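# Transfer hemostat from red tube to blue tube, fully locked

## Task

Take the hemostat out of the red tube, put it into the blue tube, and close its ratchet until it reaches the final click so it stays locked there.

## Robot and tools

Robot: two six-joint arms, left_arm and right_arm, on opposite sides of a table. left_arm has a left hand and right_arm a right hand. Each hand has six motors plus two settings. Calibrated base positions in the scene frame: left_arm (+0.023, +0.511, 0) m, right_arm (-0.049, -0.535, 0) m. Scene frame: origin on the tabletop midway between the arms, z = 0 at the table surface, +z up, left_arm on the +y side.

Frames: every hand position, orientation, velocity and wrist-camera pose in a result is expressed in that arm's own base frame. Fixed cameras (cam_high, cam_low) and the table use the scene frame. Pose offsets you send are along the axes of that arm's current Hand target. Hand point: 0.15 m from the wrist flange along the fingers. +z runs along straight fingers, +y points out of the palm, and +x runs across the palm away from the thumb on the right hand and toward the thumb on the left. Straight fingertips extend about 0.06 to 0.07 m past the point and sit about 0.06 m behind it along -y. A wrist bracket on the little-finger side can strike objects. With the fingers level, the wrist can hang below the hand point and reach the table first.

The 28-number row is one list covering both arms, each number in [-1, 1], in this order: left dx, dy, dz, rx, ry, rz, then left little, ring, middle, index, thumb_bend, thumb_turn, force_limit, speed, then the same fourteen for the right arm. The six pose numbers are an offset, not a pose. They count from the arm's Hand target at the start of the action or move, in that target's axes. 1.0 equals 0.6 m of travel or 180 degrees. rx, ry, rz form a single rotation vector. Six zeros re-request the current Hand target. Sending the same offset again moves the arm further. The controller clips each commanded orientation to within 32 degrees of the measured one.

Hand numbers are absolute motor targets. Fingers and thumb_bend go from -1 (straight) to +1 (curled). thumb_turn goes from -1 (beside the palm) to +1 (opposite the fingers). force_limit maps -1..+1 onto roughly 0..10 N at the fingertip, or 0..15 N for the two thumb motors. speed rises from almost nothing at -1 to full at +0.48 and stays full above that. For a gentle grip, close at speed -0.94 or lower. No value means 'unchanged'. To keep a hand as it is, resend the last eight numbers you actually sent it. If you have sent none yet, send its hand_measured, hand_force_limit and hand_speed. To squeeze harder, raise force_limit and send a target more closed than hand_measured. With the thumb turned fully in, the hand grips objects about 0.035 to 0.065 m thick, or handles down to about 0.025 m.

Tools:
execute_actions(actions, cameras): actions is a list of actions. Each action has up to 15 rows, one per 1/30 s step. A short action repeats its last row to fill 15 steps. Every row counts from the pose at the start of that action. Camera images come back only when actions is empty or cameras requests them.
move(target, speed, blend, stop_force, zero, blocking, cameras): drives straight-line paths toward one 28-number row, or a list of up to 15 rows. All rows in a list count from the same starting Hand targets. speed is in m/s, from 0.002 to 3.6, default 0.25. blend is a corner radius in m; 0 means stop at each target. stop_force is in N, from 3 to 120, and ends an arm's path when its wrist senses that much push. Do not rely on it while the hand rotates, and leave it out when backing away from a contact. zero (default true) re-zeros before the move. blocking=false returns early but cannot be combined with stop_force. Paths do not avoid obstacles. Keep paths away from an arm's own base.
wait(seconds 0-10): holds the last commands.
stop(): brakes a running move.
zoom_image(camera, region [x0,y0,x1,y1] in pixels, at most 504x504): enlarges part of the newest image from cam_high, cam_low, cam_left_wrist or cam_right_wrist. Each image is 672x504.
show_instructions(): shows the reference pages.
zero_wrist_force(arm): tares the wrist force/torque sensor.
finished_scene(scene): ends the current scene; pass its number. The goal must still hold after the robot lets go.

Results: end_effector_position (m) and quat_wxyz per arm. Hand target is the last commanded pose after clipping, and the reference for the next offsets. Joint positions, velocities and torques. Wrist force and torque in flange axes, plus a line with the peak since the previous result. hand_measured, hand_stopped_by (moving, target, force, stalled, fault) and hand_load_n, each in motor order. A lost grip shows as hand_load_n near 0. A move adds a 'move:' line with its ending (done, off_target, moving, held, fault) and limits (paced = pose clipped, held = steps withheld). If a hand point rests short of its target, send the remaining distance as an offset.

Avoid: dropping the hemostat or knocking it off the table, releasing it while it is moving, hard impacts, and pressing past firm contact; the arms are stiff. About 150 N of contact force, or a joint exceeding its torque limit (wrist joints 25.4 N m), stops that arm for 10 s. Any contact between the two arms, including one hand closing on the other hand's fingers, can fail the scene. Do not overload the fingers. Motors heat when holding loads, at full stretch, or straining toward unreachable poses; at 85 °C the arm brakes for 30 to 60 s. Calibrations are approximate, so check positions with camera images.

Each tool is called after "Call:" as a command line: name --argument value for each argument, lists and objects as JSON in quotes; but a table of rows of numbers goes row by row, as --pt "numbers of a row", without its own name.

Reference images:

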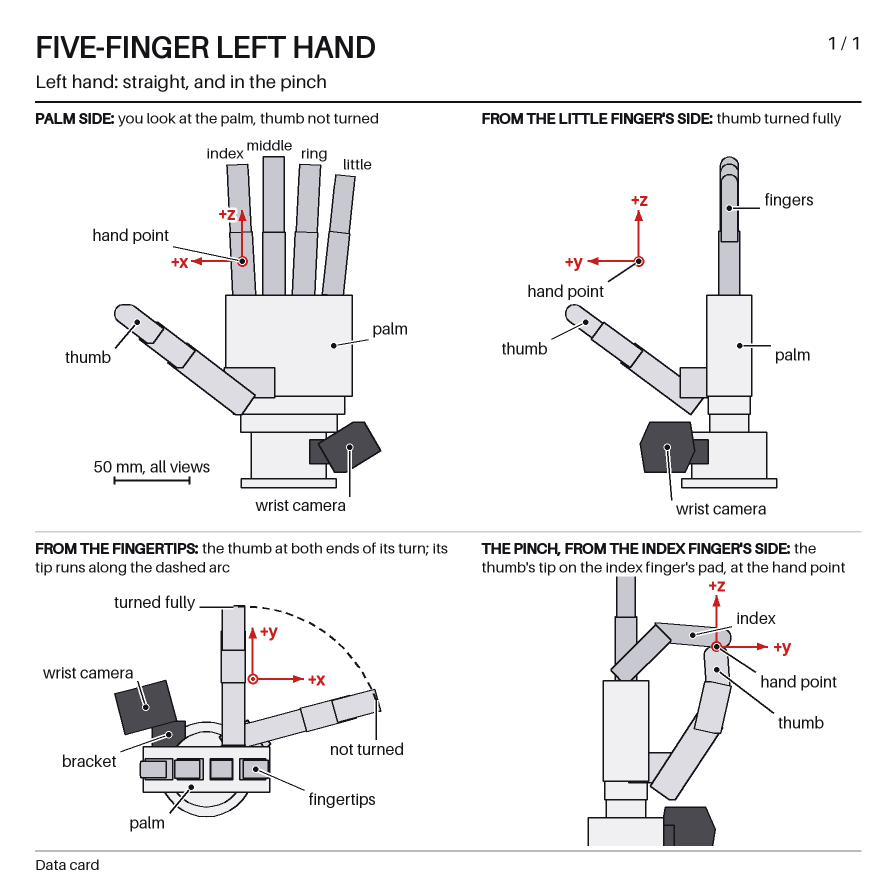

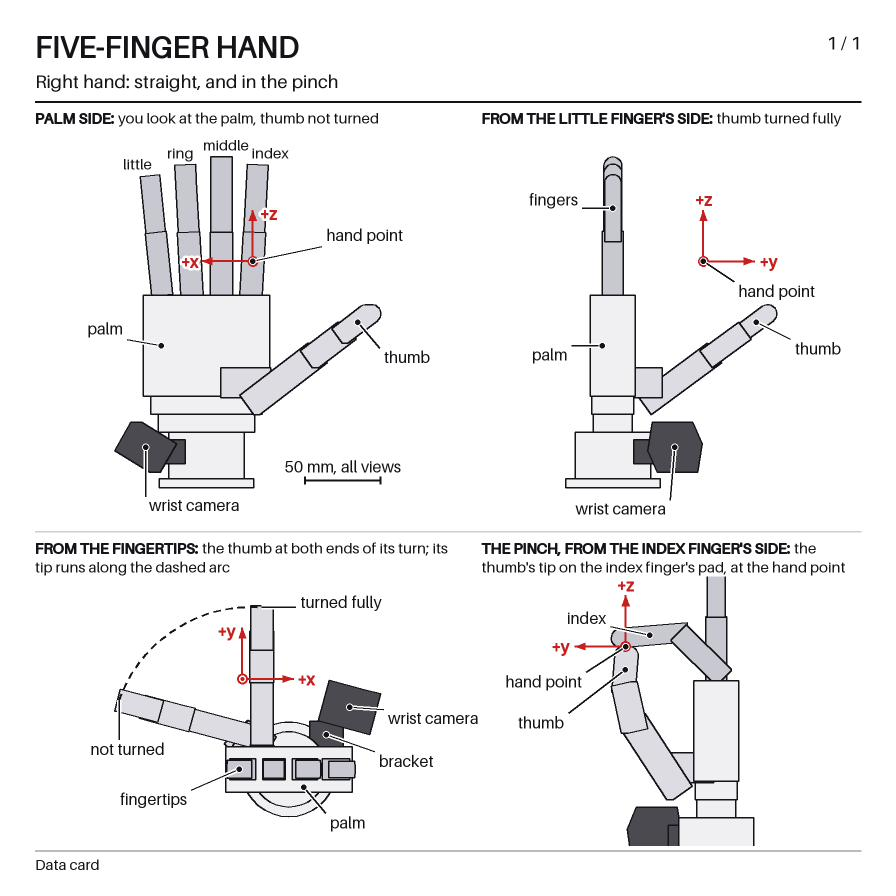

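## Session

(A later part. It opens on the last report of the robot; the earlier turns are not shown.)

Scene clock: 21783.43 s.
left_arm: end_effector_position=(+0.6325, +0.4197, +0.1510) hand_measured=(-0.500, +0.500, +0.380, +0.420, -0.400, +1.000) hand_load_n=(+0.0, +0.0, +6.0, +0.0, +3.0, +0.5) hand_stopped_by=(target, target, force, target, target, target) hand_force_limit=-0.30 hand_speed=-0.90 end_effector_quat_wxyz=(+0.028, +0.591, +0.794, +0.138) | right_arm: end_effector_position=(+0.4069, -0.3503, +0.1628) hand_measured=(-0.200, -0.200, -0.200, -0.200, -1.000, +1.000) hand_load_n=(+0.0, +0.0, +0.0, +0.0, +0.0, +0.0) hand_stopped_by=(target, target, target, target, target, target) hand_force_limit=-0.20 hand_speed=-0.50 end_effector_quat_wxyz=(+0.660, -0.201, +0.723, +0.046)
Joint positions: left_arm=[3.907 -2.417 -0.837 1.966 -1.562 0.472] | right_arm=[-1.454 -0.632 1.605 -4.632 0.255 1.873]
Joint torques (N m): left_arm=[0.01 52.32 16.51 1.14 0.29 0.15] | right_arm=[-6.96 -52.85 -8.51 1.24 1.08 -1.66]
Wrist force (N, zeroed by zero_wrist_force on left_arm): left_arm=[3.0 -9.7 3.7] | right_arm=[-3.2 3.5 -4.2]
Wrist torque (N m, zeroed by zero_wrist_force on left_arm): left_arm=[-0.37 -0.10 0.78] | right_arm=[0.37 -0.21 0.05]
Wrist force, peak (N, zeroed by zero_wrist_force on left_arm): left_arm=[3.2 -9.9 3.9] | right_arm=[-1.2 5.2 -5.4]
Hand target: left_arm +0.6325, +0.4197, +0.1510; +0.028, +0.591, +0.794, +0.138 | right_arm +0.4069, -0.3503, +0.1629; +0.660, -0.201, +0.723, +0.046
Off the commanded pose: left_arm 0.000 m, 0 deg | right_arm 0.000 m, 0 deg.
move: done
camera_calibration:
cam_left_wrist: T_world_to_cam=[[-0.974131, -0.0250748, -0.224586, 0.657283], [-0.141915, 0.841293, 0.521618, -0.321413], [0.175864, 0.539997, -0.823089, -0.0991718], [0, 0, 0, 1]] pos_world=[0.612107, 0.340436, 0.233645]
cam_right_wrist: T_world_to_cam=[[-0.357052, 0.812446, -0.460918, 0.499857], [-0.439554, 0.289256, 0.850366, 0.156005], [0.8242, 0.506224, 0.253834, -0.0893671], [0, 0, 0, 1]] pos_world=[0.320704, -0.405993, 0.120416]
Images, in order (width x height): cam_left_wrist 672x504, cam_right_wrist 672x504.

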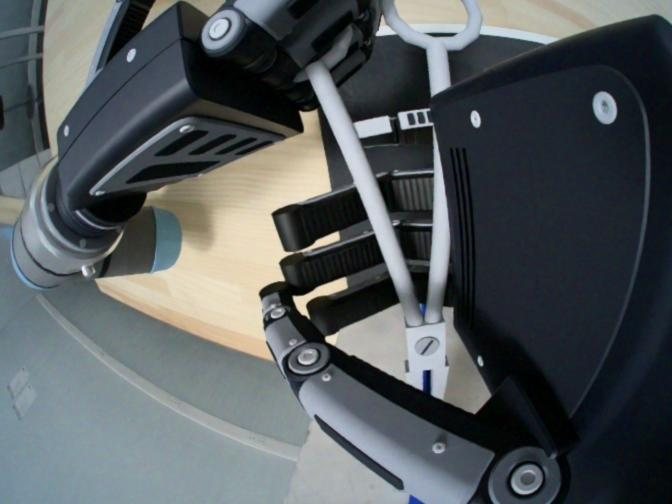

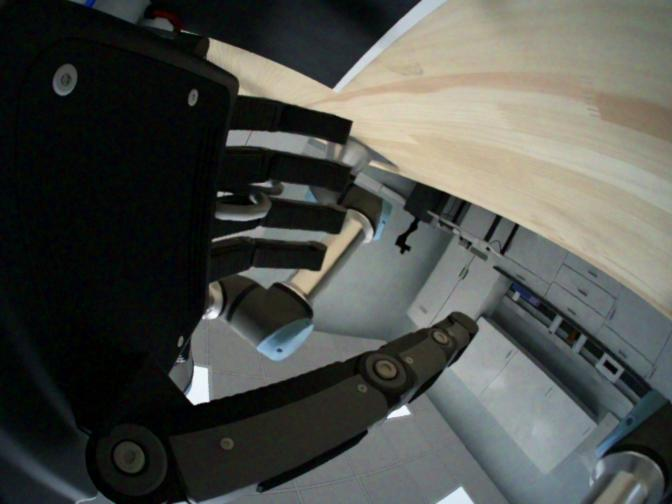

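Call:
move --target '[0,0,0,0,0,0,-0.5,0.25,0.25,0.25,-0.4,1,-0.3,-0.9,0,0,0,0,0,0,-0.2,-0.2,-0.2,-0.2,-1,1,-0.2,-0.5]' --speed 0.006 --cameras '["cam_left_wrist","cam_right_wrist"]'

Call:
zoom_image --camera "cam_left_wrist" --region '[140, 0, 520, 380]'

Call:
zoom_image --camera "cam_left_wrist" --region '[320, 80, 450, 180]'

Scene clock: 21805.00 s.
left_arm: end_effector_position=(+0.6325, +0.4197, +0.1510) hand_measured=(-0.500, +0.250, +0.250, +0.250, -0.400, +1.000) hand_load_n=(+0.0, +0.0, +0.0, +0.0, +0.0, +0.0) hand_stopped_by=(target, target, target, target, target, target) hand_force_limit=-0.30 hand_speed=-0.90 end_effector_quat_wxyz=(+0.028, +0.591, +0.794, +0.138) | right_arm: end_effector_position=(+0.4069, -0.3503, +0.1629) hand_measured=(-0.200, -0.200, -0.200, -0.200, -1.000, +1.000) hand_load_n=(+0.0, +0.0, -0.5, +0.0, +0.0, -0.5) hand_stopped_by=(target, target, target, target, target, target) hand_force_limit=-0.20 hand_speed=-0.50 end_effector_quat_wxyz=(+0.660, -0.201, +0.723, +0.046)
Joint positions: left_arm=[3.907 -2.417 -0.837 1.966 -1.562 0.472] | right_arm=[-1.454 -0.632 1.605 -4.632 0.255 1.873]
Joint torques (N m): left_arm=[-0.29 52.01 16.51 -1.65 0.2 0.1] | right_arm=[2.32 -56.8 -3.05 3.03 -1.1 0.79]
Wrist force (N, zeroed by zero_wrist_force on left_arm): left_arm=[3.1 -9.6 3.4] | right_arm=[-3.5 3.7 -4.4]
Wrist torque (N m, zeroed by zero_wrist_force on left_arm): left_arm=[-0.38 -0.12 0.80] | right_arm=[0.39 -0.19 0.05]
Wrist force, peak (N, zeroed by zero_wrist_force on left_arm): left_arm=[3.4 -10.0 3.7] | right_arm=[-3.6 3.9 -4.6]
Hand target: left_arm +0.6325, +0.4197, +0.1510; +0.028, +0.591, +0.794, +0.138 | right_arm +0.4069, -0.3503, +0.1629; +0.660, -0.201, +0.723, +0.046
Off the commanded pose: left_arm 0.000 m, 0 deg | right_arm 0.000 m, 0 deg.
move: done
camera_calibration:
cam_left_wrist: T_world_to_cam=[[-0.974131, -0.0250748, -0.224586, 0.657283], [-0.141915, 0.841293, 0.521618, -0.321413], [0.175864, 0.539997, -0.823089, -0.0991718], [0, 0, 0, 1]] pos_world=[0.612107, 0.340436, 0.233645]
cam_right_wrist: T_world_to_cam=[[-0.357052, 0.812446, -0.460918, 0.499857], [-0.439554, 0.289256, 0.850366, 0.156005], [0.8242, 0.506224, 0.253834, -0.0893671], [0, 0, 0, 1]] pos_world=[0.320704, -0.405993, 0.120416]
Images, in order (width x height): cam_left_wrist 672x504, cam_right_wrist 672x504.

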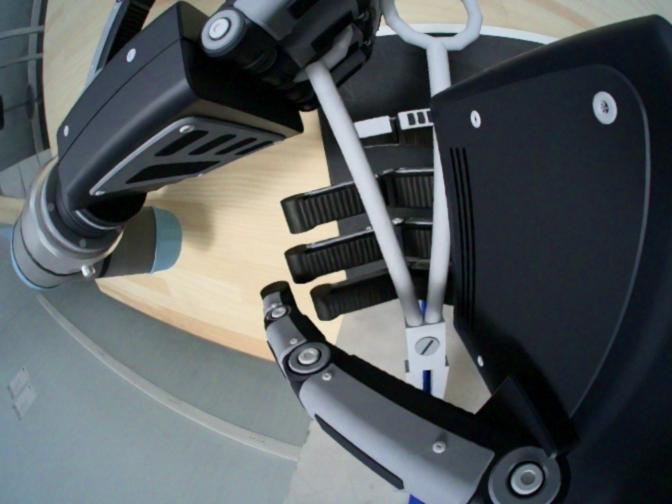

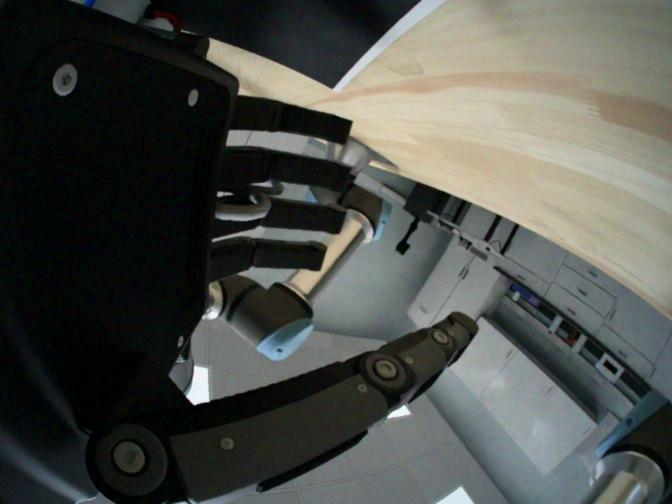

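Scaled by 1.326 from the camera's 672x504 image, which has a finer 960x720 frame.

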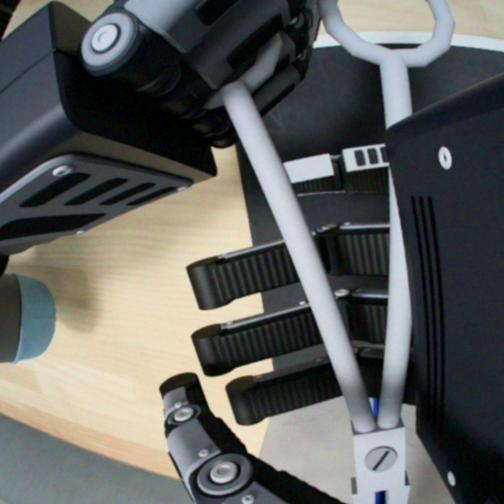

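Scaled by 3.877 from the camera's 672x504 image, which has a finer 960x720 frame.

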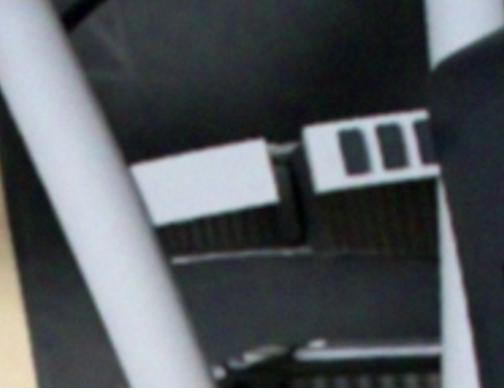

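Call:
move --target '[0,0,0,0,0,0,-0.5,0.25,0.25,0.25,-0.4,1,-0.3,-0.9,0,0,0.0067,0,0,0,-0.2,-0.2,-0.2,-0.2,-1,1,-0.2,-0.5]' --speed 0.006 --stop_force 10 --cameras '["cam_left_wrist","cam_right_wrist"]'

Call:
zoom_image --camera "cam_left_wrist" --region '[140, 0, 520, 380]'

Call:
zoom_image --camera "cam_left_wrist" --region '[320, 80, 450, 180]'

Scene clock: 21823.97 s.
left_arm: end_effector_position=(+0.6325, +0.4197, +0.1510) hand_measured=(-0.500, +0.250, +0.250, +0.250, -0.400, +1.000) hand_load_n=(+0.0, +0.0, +0.0, +0.0, +0.0, +0.0) hand_stopped_by=(target, target, target, target, target, target) hand_force_limit=-0.30 hand_speed=-0.90 end_effector_quat_wxyz=(+0.028, +0.591, +0.794, +0.138) | right_arm: end_effector_position=(+0.4096, -0.3493, +0.1625) hand_measured=(-0.200, -0.200, -0.200, -0.200, -1.000, +1.000) hand_load_n=(+0.0, +0.0, -1.5, +0.0, +0.0, -0.5) hand_stopped_by=(target, target, target, target, target, target) hand_force_limit=-0.20 hand_speed=-0.50 end_effector_quat_wxyz=(+0.660, -0.201, +0.723, +0.046)
Joint positions: left_arm=[3.907 -2.417 -0.837 1.966 -1.562 0.472] | right_arm=[-1.448 -0.631 1.602 -4.641 0.25 1.884]
Joint torques (N m): left_arm=[-0.22 51.63 17.92 4.22 3.93 0.14] | right_arm=[-3.8 -55.79 -1.07 3.25 0.44 -2.87]
Wrist force (N, zeroed by zero_wrist_force on left_arm): left_arm=[3.6 -21.7 1.7] | right_arm=[-3.4 8.0 -12.7]
Wrist torque (N m, zeroed by zero_wrist_force on left_arm): left_arm=[-0.71 -0.19 1.58] | right_arm=[0.92 0.03 0.16]
Wrist force, peak (N, zeroed by zero_wrist_force on left_arm): left_arm=[4.0 -25.0 1.0] | right_arm=[-3.5 8.4 -15.6]
Hand target: left_arm +0.6325, +0.4197, +0.1510; +0.028, +0.591, +0.794, +0.138 | right_arm +0.4096, -0.3493, +0.1625; +0.660, -0.201, +0.723, +0.046 (not the last commanded pose)
Off the commanded pose: left_arm 0.000 m, 0 deg | right_arm 0.001 m, 0 deg.
move: contact (right_arm)
camera_calibration:
cam_left_wrist: T_world_to_cam=[[-0.974149, -0.0251275, -0.224506, 0.657293], [-0.141918, 0.841286, 0.52163, -0.321411], [0.175767, 0.540006, -0.823103, -0.099112], [0, 0, 0, 1]] pos_world=[0.612107, 0.340436, 0.233645]
cam_right_wrist: T_world_to_cam=[[-0.357014, 0.812469, -0.460907, 0.499856], [-0.439625, 0.289214, 0.850344, 0.157294], [0.824179, 0.506211, 0.253928, -0.0920892], [0, 0, 0, 1]] pos_world=[0.323504, -0.404993, 0.120017]
Images, in order (width x height): cam_left_wrist 672x504, cam_right_wrist 672x504.

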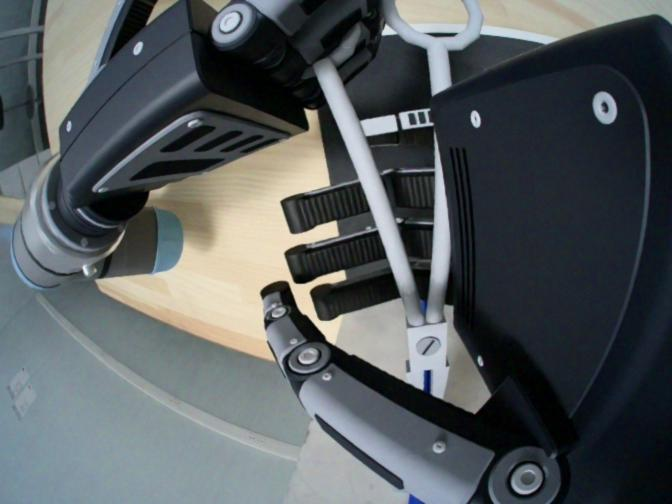

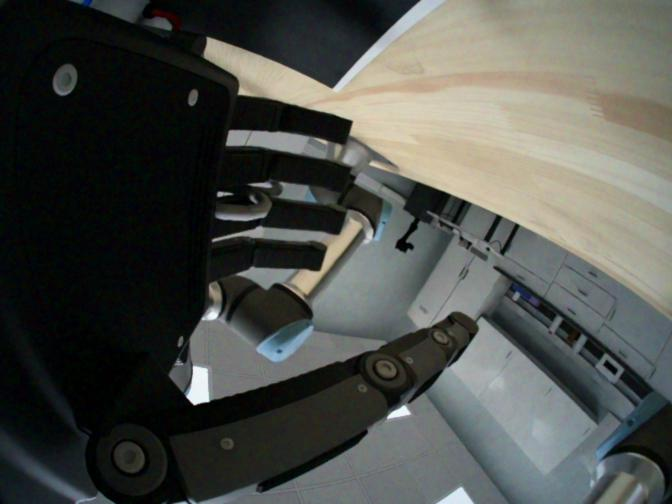

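Scaled by 1.326 from the camera's 672x504 image, which has a finer 960x720 frame.

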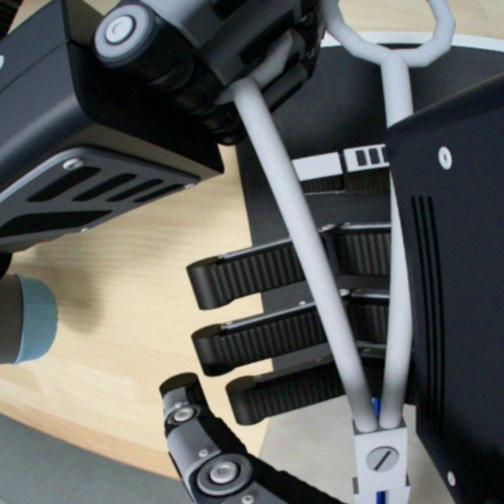

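Scaled by 3.877 from the camera's 672x504 image, which has a finer 960x720 frame.

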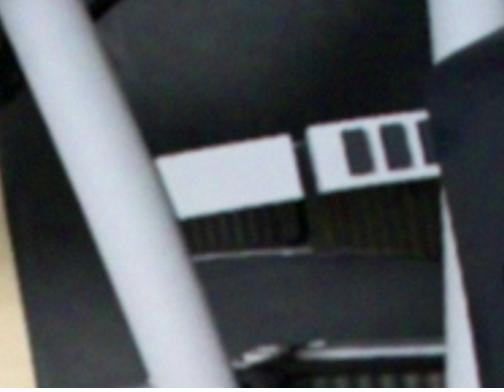

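Call:
move --target '[0,0,0,0,0,0,-0.5,0.25,0.25,0.25,-0.4,1,-0.3,-0.9,0.0033,0.0033,0.0012,0,0,0,-0.2,-0.2,-0.2,-0.2,-1,1,-0.2,-0.5]' --speed 0.006 --stop_force 10 --cameras '["cam_left_wrist","cam_right_wrist"]'

Call:
zoom_image --camera "cam_left_wrist" --region '[320, 80, 450, 180]'

Call:
zoom_image --camera "cam_left_wrist" --region '[360, 95, 420, 145]'

Scene clock: 21874.47 s.
left_arm: end_effector_position=(+0.6325, +0.4197, +0.1510) hand_measured=(-0.500, +0.250, +0.250, +0.250, -0.400, +1.000) hand_load_n=(+0.0, +0.0, +0.0, +0.0, +0.0, +0.0) hand_stopped_by=(target, target, target, target, target, target) hand_force_limit=-0.30 hand_speed=-0.90 end_effector_quat_wxyz=(+0.028, +0.591, +0.794, +0.138) | right_arm: end_effector_position=(+0.4095, -0.3477, +0.1601) hand_measured=(-0.200, -0.200, -0.200, -0.200, -1.000, +1.000) hand_load_n=(+0.0, +0.0, -0.5, -0.5, +0.0, -0.5) hand_stopped_by=(target, target, target, target, target, target) hand_force_limit=-0.20 hand_speed=-0.50 end_effector_quat_wxyz=(+0.660, -0.201, +0.723, +0.046)
Joint positions: left_arm=[3.907 -2.417 -0.837 1.966 -1.562 0.472] | right_arm=[-1.448 -0.629 1.606 -4.648 0.25 1.884]
Joint torques (N m): left_arm=[0.36 51.86 16.93 3.73 3.79 -0.05] | right_arm=[20.9 -39.74 -13.84 2.45 -0.87 2.18]
Wrist force (N, zeroed by zero_wrist_force on left_arm): left_arm=[1.9 -22.3 3.0] | right_arm=[-3.6 -5.7 -12.4]
Wrist torque (N m, zeroed by zero_wrist_force on left_arm): left_arm=[-0.70 -0.11 1.54] | right_arm=[0.45 -0.04 -0.17]
Wrist force, peak (N, zeroed by zero_wrist_force on left_arm): left_arm=[2.1 -23.1 2.4] | right_arm=[-3.3 8.2 -13.1]
Hand target: left_arm +0.6325, +0.4197, +0.1510; +0.028, +0.591, +0.794, +0.138 | right_arm +0.4095, -0.3477, +0.1601; +0.660, -0.201, +0.723, +0.046
Off the commanded pose: left_arm 0.000 m, 0 deg | right_arm 0.000 m, 0 deg.
move: done
camera_calibration:
cam_left_wrist: T_world_to_cam=[[-0.974131, -0.0250748, -0.224586, 0.657283], [-0.141915, 0.841293, 0.521618, -0.321413], [0.175864, 0.539997, -0.823089, -0.0991718], [0, 0, 0, 1]] pos_world=[0.612107, 0.340436, 0.233645]
cam_right_wrist: T_world_to_cam=[[-0.357014, 0.812469, -0.460907, 0.497414], [-0.439625, 0.289214, 0.850344, 0.158828], [0.824179, 0.506211, 0.253928, -0.0922073], [0, 0, 0, 1]] pos_world=[0.323404, -0.403393, 0.117617]
Images, in order (width x height): cam_left_wrist 672x504, cam_right_wrist 672x504.

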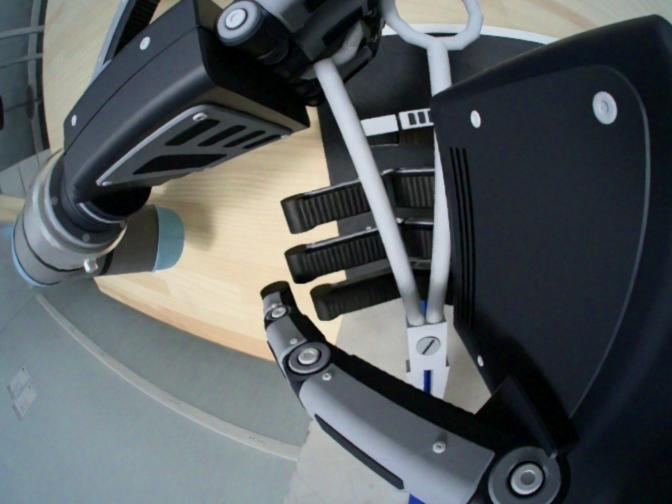

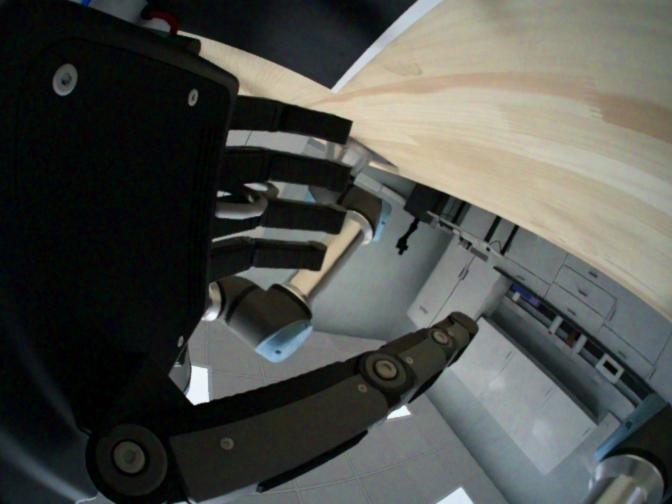

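Scaled by 3.877 from the camera's 672x504 image, which has a finer 960x720 frame.

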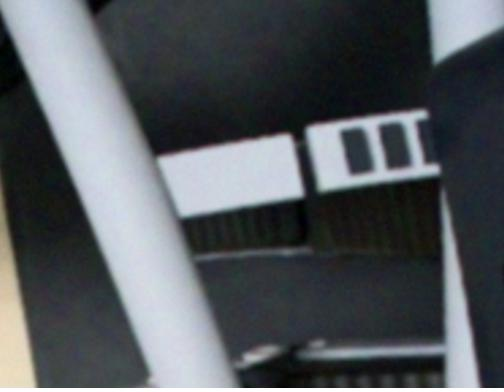

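Scaled by 8.400 from the camera's 672x504 image, which has a finer 960x720 frame.

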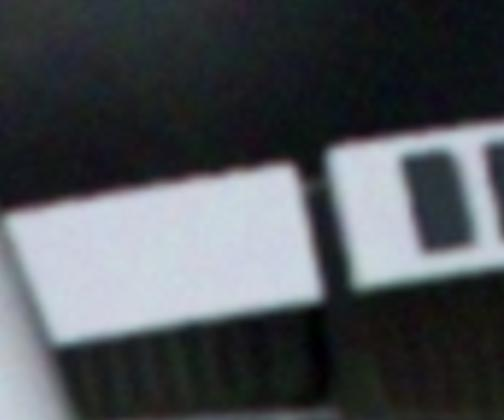

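Call:
wait --seconds 0.1 --cameras '["cam_high","cam_left_wrist","cam_low"]'

Call:
zoom_image --camera "cam_high" --region '[260, 250, 380, 350]'

Call:
zoom_image --camera "cam_low" --region '[232, 182, 312, 242]'

Scene clock: 21912.23 s.
left_arm: end_effector_position=(+0.6325, +0.4197, +0.1510) hand_measured=(-0.500, +0.250, +0.250, +0.250, -0.400, +1.000) hand_load_n=(+0.0, +0.0, +0.0, +0.0, +0.0, +0.0) hand_stopped_by=(target, target, target, target, target, target) hand_force_limit=-0.30 hand_speed=-0.90 end_effector_quat_wxyz=(+0.028, +0.591, +0.794, +0.138) | right_arm: end_effector_position=(+0.4095, -0.3477, +0.1601) hand_measured=(-0.200, -0.200, -0.200, -0.200, -1.000, +1.000) hand_load_n=(+0.0, -0.5, -0.5, +0.0, +0.0, +0.0) hand_stopped_by=(target, target, target, target, target, target) hand_force_limit=-0.20 hand_speed=-0.50 end_effector_quat_wxyz=(+0.660, -0.201, +0.723, +0.046)
Joint positions: left_arm=[3.907 -2.417 -0.837 1.966 -1.562 0.472] | right_arm=[-1.448 -0.629 1.606 -4.648 0.25 1.884]
Joint torques (N m): left_arm=[-0.87 51.95 17.72 3.57 3.18 -0.08] | right_arm=[21.23 -54.15 -15.02 2.29 2 2.22]
Wrist force (N, zeroed by zero_wrist_force on left_arm): left_arm=[1.6 -22.6 2.9] | right_arm=[-3.7 -5.8 -12.7]
Wrist torque (N m, zeroed by zero_wrist_force on left_arm): left_arm=[-0.76 -0.06 1.53] | right_arm=[0.45 -0.02 -0.17]
Wrist force, peak (N, zeroed by zero_wrist_force on left_arm): left_arm=[1.8 -22.9 3.0] | right_arm=[-3.7 -5.5 -12.8]
Hand target: left_arm +0.6325, +0.4197, +0.1510; +0.028, +0.591, +0.794, +0.138 | right_arm +0.4095, -0.3477, +0.1601; +0.660, -0.201, +0.723, +0.046
Off the commanded pose: left_arm 0.000 m, 0 deg | right_arm 0.000 m, 0 deg.
wait: 0.10 s; at rest from the start
camera_calibration:
cam_left_wrist: T_world_to_cam=[[-0.974131, -0.0250748, -0.224586, 0.657283], [-0.141915, 0.841293, 0.521618, -0.321413], [0.175864, 0.539997, -0.823089, -0.0991718], [0, 0, 0, 1]] pos_world=[0.612107, 0.340436, 0.233645]
Images, in order (width x height): cam_high 672x504, cam_low 672x504, cam_left_wrist 672x504.

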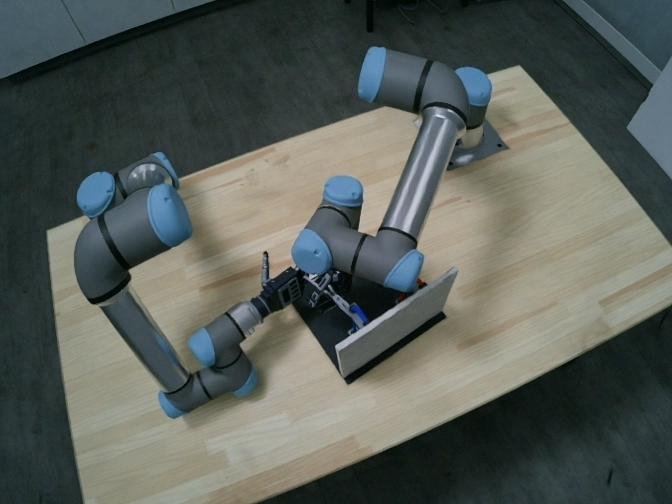

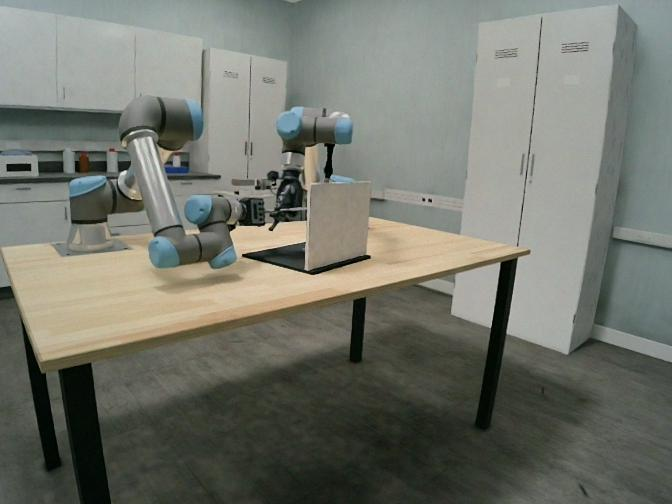

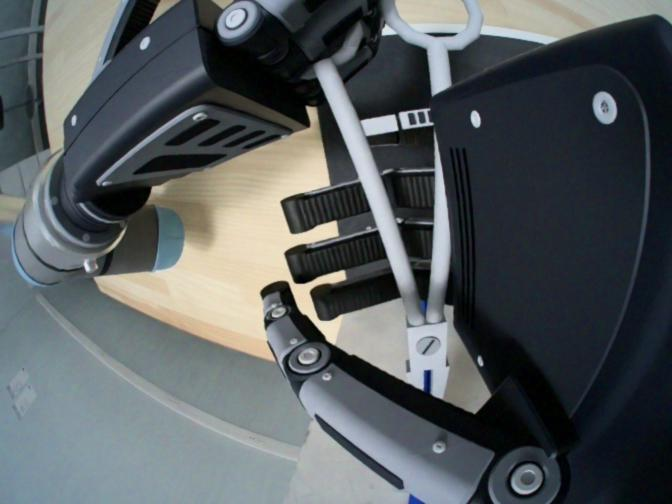

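Scaled by 4.200 from the camera's 672x504 image, which has a finer 960x720 frame.

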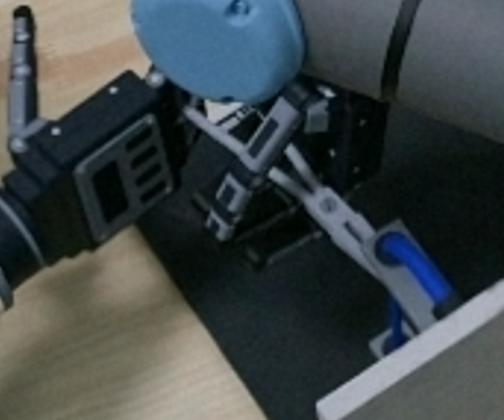

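Scaled by 6.300 from the camera's 672x504 image, which has a finer 960x720 frame.

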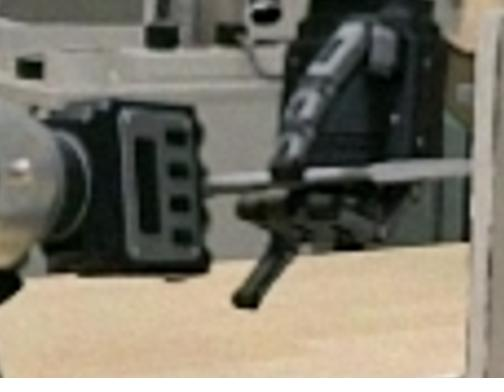

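Call:
move --target '[0,0,0,0,0,0,-0.5,0.25,0.25,0.25,-0.4,1,-0.3,-0.9,0,0.0008,0.0033,0,0,0,-0.2,-0.2,-0.2,-0.2,-1,1,-0.2,-0.5]' --speed 0.004 --stop_force 15 --cameras '["cam_left_wrist","cam_right_wrist"]'

Call:
zoom_image --camera "cam_left_wrist" --region '[360, 95, 420, 145]'

Call:
zoom_image --camera "cam_left_wrist" --region '[400, 300, 520, 420]'

Scene clock: 21942.13 s.
left_arm: end_effector_position=(+0.6325, +0.4196, +0.1510) hand_measured=(-0.500, +0.250, +0.250, +0.250, -0.400, +1.000) hand_load_n=(-0.5, +0.0, +0.0, +0.0, +0.5, +0.0) hand_stopped_by=(target, target, target, target, target, target) hand_force_limit=-0.30 hand_speed=-0.90 end_effector_quat_wxyz=(+0.028, +0.591, +0.794, +0.138) | right_arm: end_effector_position=(+0.4108, -0.3469, +0.1599) hand_measured=(-0.200, -0.200, -0.200, -0.200, -1.000, +1.000) hand_load_n=(+0.0, +0.0, -2.0, +0.0, -0.5, +0.0) hand_stopped_by=(target, target, target, target, target, target) hand_force_limit=-0.20 hand_speed=-0.50 end_effector_quat_wxyz=(+0.660, -0.201, +0.723, +0.045)
Joint positions: left_arm=[3.907 -2.417 -0.837 1.966 -1.562 0.472] | right_arm=[-1.445 -0.629 1.605 -4.653 0.248 1.89]
Joint torques (N m): left_arm=[-1.26 51.3 17.98 7.17 6.85 -0.13] | right_arm=[4.34 -41.1 -1.98 2.25 1.75 -2.69]
Wrist force (N, zeroed by zero_wrist_force on left_arm): left_arm=[7.1 -38.9 -6.3] | right_arm=[-0.3 -1.3 -26.6]
Wrist torque (N m, zeroed by zero_wrist_force on left_arm): left_arm=[-0.54 -0.41 2.88] | right_arm=[1.24 0.31 0.15]
Wrist force, peak (N, zeroed by zero_wrist_force on left_arm): left_arm=[8.0 -43.1 -7.5] | right_arm=[0.0 -3.6 -29.6]
Hand target: left_arm +0.6325, +0.4197, +0.1510; +0.028, +0.591, +0.794, +0.138 | right_arm +0.4108, -0.3469, +0.1599; +0.660, -0.201, +0.723, +0.045
Off the commanded pose: left_arm 0.000 m, 0 deg | right_arm 0.000 m, 0 deg.
move: contact (right_arm)
camera_calibration:
cam_left_wrist: T_world_to_cam=[[-0.974167, -0.0250569, -0.224433, 0.657261], [-0.141796, 0.841362, 0.521541, -0.321407], [0.175761, 0.539892, -0.82318, -0.0989979], [0, 0, 0, 1]] pos_world=[0.612107, 0.340337, 0.233645]
cam_right_wrist: T_world_to_cam=[[-0.357031, 0.812297, -0.461197, 0.497152], [-0.43961, 0.289521, 0.850247, 0.159385], [0.824179, 0.506312, 0.253726, -0.0935936], [0, 0, 0, 1]] pos_world=[0.324704, -0.402593, 0.117515]
Images, in order (width x height): cam_left_wrist 672x504, cam_right_wrist 672x504.

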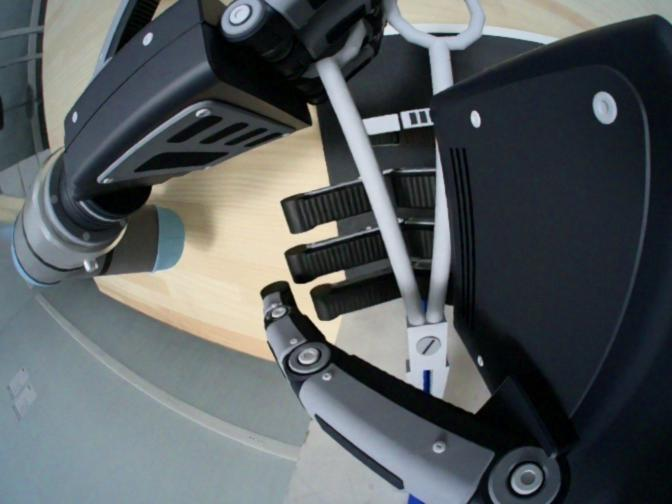

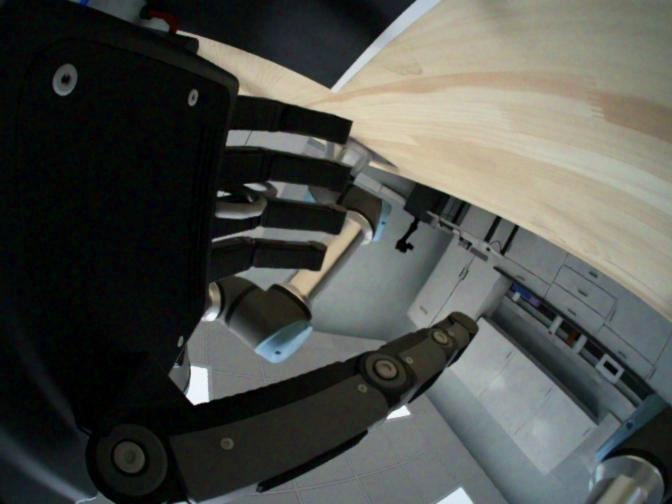

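Scaled by 8.400 from the camera's 672x504 image, which has a finer 960x720 frame.

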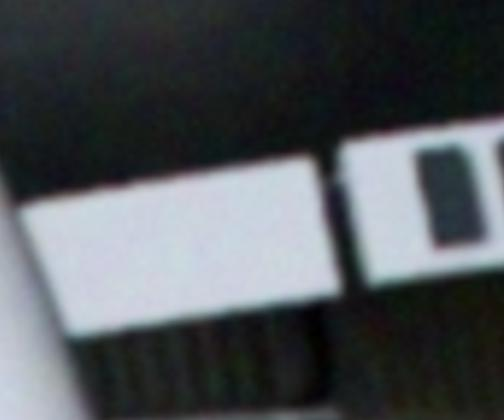

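Scaled by 4.200 from the camera's 672x504 image, which has a finer 960x720 frame.

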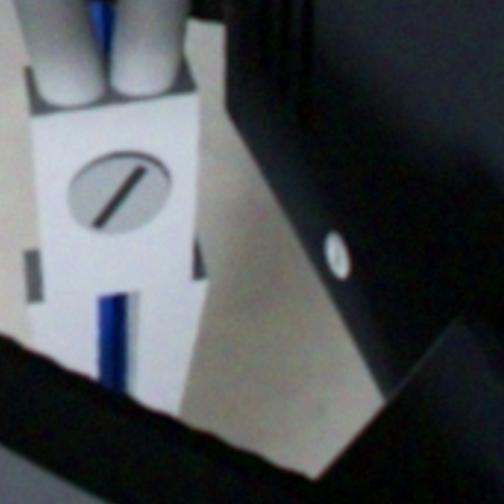

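Call:
move --pt "0 0 0 0 0 0 -0.5 0.25 0.25 0.25 -0.4 1 -0.3 -0.9 0 -0.001 -0.005 0 0 0 -0.2 -0.2 -0.2 -0.2 -1 1 -0.2 -0.5" --pt "0 0 0 0 0 0 -0.5 0.25 0.25 0.25 -0.4 1 -0.3 -0.9 0.0067 -0.001 -0.005 0 0 0 -0.2 -0.2 -0.2 -0.2 -1 1 -0.2 -0.5" --speed 0.006 --cameras '["cam_left_wrist","cam_right_wrist"]'

Call:
zoom_image --camera "cam_left_wrist" --region '[320, 80, 450, 180]'

Call:
zoom_image --camera "cam_left_wrist" --region '[140, 0, 520, 380]'

Call:
zoom_image --camera "cam_right_wrist" --region '[200, 100, 360, 220]'

Scene clock: 21982.77 s.
left_arm: end_effector_position=(+0.6325, +0.4197, +0.1509) hand_measured=(-0.500, +0.250, +0.250, +0.250, -0.400, +1.000) hand_load_n=(+0.5, +0.0, +0.0, +0.0, +0.0, +0.0) hand_stopped_by=(target, target, target, target, target, target) hand_force_limit=-0.30 hand_speed=-0.90 end_effector_quat_wxyz=(+0.028, +0.591, +0.794, +0.138) | right_arm: end_effector_position=(+0.4080, -0.3494, +0.1565) hand_measured=(-0.200, -0.200, -0.200, -0.200, -1.000, +1.000) hand_load_n=(+0.0, +0.0, -2.0, +0.0, +0.0, +0.0) hand_stopped_by=(target, target, target, target, target, target) hand_force_limit=-0.20 hand_speed=-0.50 end_effector_quat_wxyz=(+0.660, -0.201, +0.723, +0.045)
Joint positions: left_arm=[3.907 -2.417 -0.837 1.966 -1.562 0.472] | right_arm=[-1.451 -0.62 1.602 -4.647 0.253 1.878]
Joint torques (N m): left_arm=[-1.63 53.59 18.82 -1.56 1.55 -0.31] | right_arm=[-5.13 -36.59 -15.06 -1.42 1.1 -2.47]
Wrist force (N, zeroed by zero_wrist_force on left_arm): left_arm=[6.2 -17.5 11.4] | right_arm=[-9.5 7.3 -8.7]
Wrist torque (N m, zeroed by zero_wrist_force on left_arm): left_arm=[-0.99 0.32 1.45] | right_arm=[0.65 -0.32 -0.01]
Wrist force, peak (N, zeroed by zero_wrist_force on left_arm): left_arm=[7.1 -39.4 -6.5] | right_arm=[-0.4 -1.3 -26.8]
Hand target: left_arm +0.6325, +0.4197, +0.1510; +0.028, +0.591, +0.794, +0.138 | right_arm +0.4080, -0.3494, +0.1565; +0.660, -0.201, +0.723, +0.045
Off the commanded pose: left_arm 0.000 m, 0 deg | right_arm 0.000 m, 0 deg.
move: done
camera_calibration:
cam_left_wrist: T_world_to_cam=[[-0.974153, -0.0251397, -0.224488, 0.657272], [-0.141908, 0.841314, 0.521587, -0.321365], [0.175752, 0.539962, -0.823136, -0.0991625], [0, 0, 0, 1]] pos_world=[0.612107, 0.340436, 0.233545]
cam_right_wrist: T_world_to_cam=[[-0.356961, 0.812385, -0.461096, 0.49649], [-0.439628, 0.289427, 0.85027, 0.16179], [0.8242, 0.506224, 0.253833, -0.0892374], [0, 0, 0, 1]] pos_world=[0.321904, -0.404993, 0.114016]
Images, in order (width x height): cam_left_wrist 672x504, cam_right_wrist 672x504.

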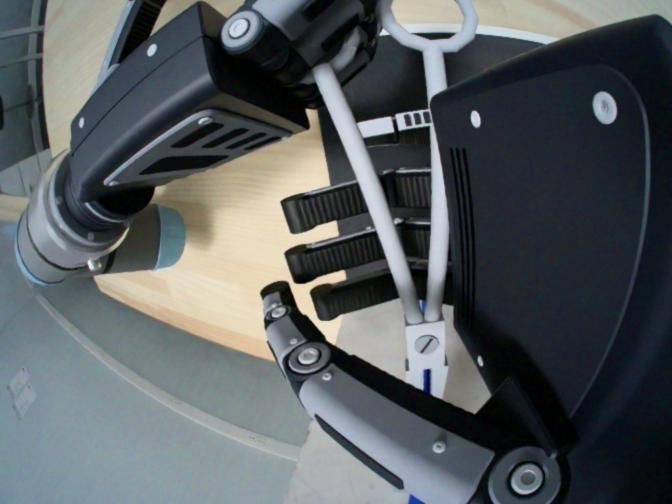

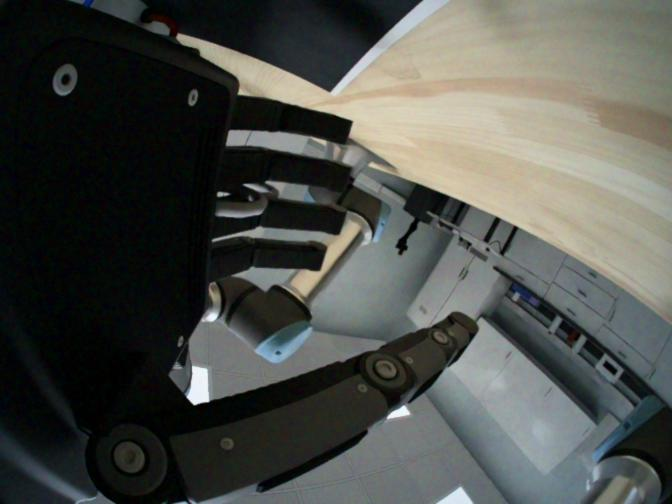

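Scaled by 3.877 from the camera's 672x504 image, which has a finer 960x720 frame.

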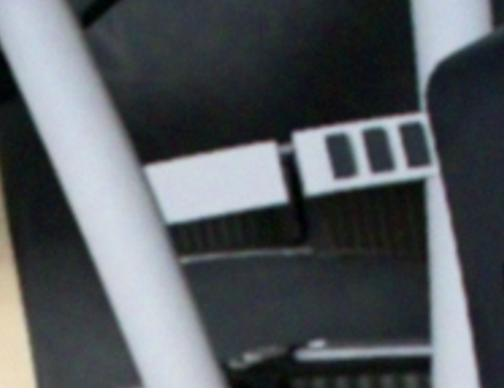

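Scaled by 1.326 from the camera's 672x504 image, which has a finer 960x720 frame.

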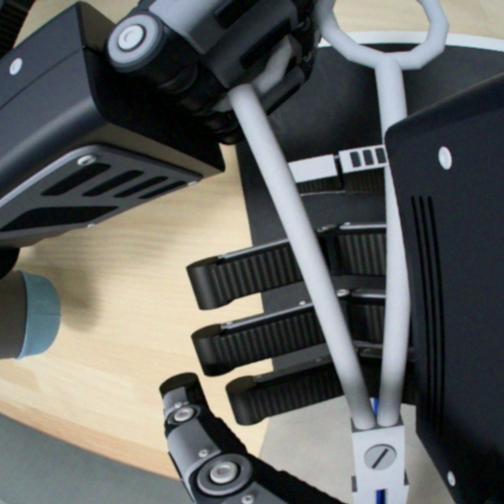

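Scaled by 3.150 from the camera's 672x504 image, which has a finer 960x720 frame.

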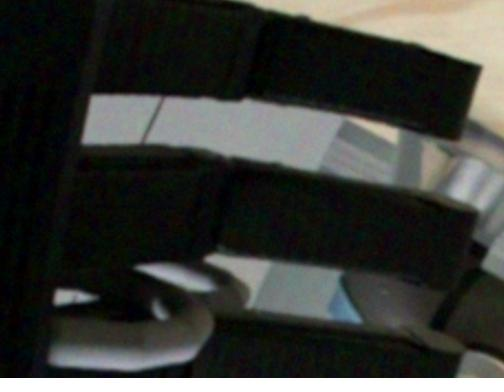

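Call:
move --target '[0,0,0,0,0,0,-0.5,0.25,0.25,0.25,-0.4,1,-0.3,-0.9,0,0.002,0.0083,0,0,0,-0.2,-0.2,-0.2,-0.2,-1,1,-0.2,-0.5]' --speed 0.005 --stop_force 12 --cameras '["cam_left_wrist","cam_right_wrist"]'

Call:
zoom_image --camera "cam_left_wrist" --region '[320, 80, 450, 180]'

Call:
zoom_image --camera "cam_left_wrist" --region '[140, 0, 520, 380]'

Scene clock: 21999.13 s.
left_arm: end_effector_position=(+0.6325, +0.4197, +0.1510) hand_measured=(-0.500, +0.250, +0.250, +0.250, -0.400, +1.000) hand_load_n=(+1.0, +0.0, +0.0, +0.0, +0.0, +0.0) hand_stopped_by=(target, target, target, target, target, target) hand_force_limit=-0.30 hand_speed=-0.90 end_effector_quat_wxyz=(+0.028, +0.591, +0.794, +0.138) | right_arm: end_effector_position=(+0.4089, -0.3488, +0.1564) hand_measured=(-0.200, -0.200, -0.200, -0.200, -1.000, +1.000) hand_load_n=(+0.0, +0.0, -2.5, +0.0, +0.0, -0.5) hand_stopped_by=(target, target, target, target, target, target) hand_force_limit=-0.20 hand_speed=-0.50 end_effector_quat_wxyz=(+0.660, -0.201, +0.723, +0.045)
Joint positions: left_arm=[3.907 -2.417 -0.837 1.966 -1.562 0.472] | right_arm=[-1.45 -0.621 1.602 -4.65 0.251 1.881]
Joint torques (N m): left_arm=[-1.71 63.23 19.31 1.8 3.65 -0.29] | right_arm=[-2.19 -42.63 -0.42 2.39 1.36 -3.12]
Wrist force (N, zeroed by zero_wrist_force on left_arm): left_arm=[6.4 -28.9 8.9] | right_arm=[-8.8 4.5 -17.9]
Wrist torque (N m, zeroed by zero_wrist_force on left_arm): left_arm=[-1.02 0.17 2.21] | right_arm=[1.00 -0.07 -0.14]
Wrist force, peak (N, zeroed by zero_wrist_force on left_arm): left_arm=[7.0 -32.8 8.5] | right_arm=[-9.0 3.1 -20.8]
Hand target: left_arm +0.6325, +0.4197, +0.1510; +0.028, +0.591, +0.794, +0.138 | right_arm +0.4089, -0.3488, +0.1564; +0.660, -0.201, +0.723, +0.045 (not the last commanded pose)
Off the commanded pose: left_arm 0.000 m, 0 deg | right_arm 0.004 m, 0 deg.
move: contact (right_arm)
camera_calibration:
cam_left_wrist: T_world_to_cam=[[-0.974149, -0.0251275, -0.224506, 0.657293], [-0.141918, 0.841286, 0.52163, -0.321411], [0.175767, 0.540006, -0.823103, -0.099112], [0, 0, 0, 1]] pos_world=[0.612107, 0.340436, 0.233645]
cam_right_wrist: T_world_to_cam=[[-0.356865, 0.812444, -0.461066, 0.496231], [-0.439568, 0.289464, 0.850289, 0.162047], [0.824274, 0.506108, 0.253825, -0.0902452], [0, 0, 0, 1]] pos_world=[0.322705, -0.404393, 0.113916]
Images, in order (width x height): cam_left_wrist 672x504, cam_right_wrist 672x504.

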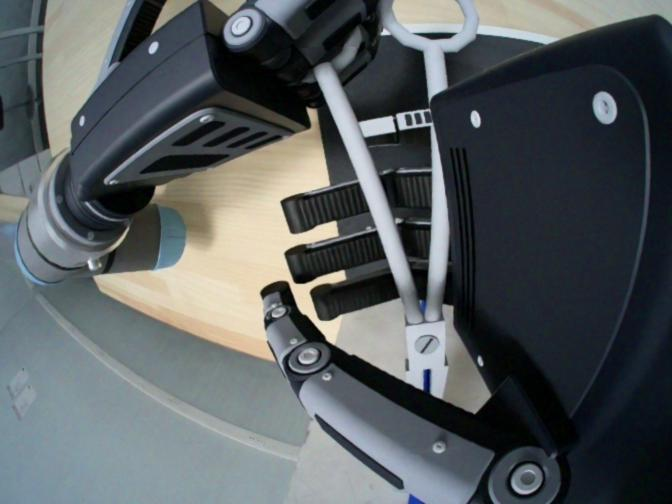

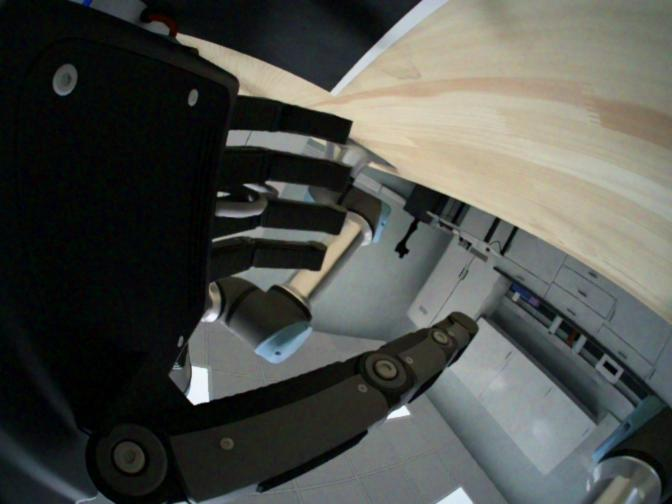

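Scaled by 3.877 from the camera's 672x504 image, which has a finer 960x720 frame.

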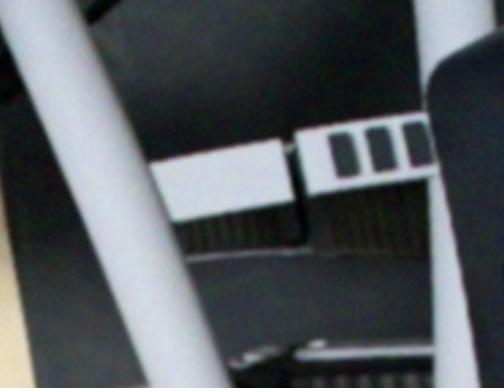

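Scaled by 1.326 from the camera's 672x504 image, which has a finer 960x720 frame.

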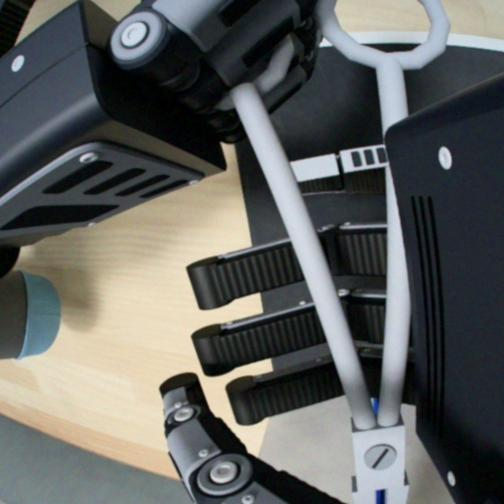

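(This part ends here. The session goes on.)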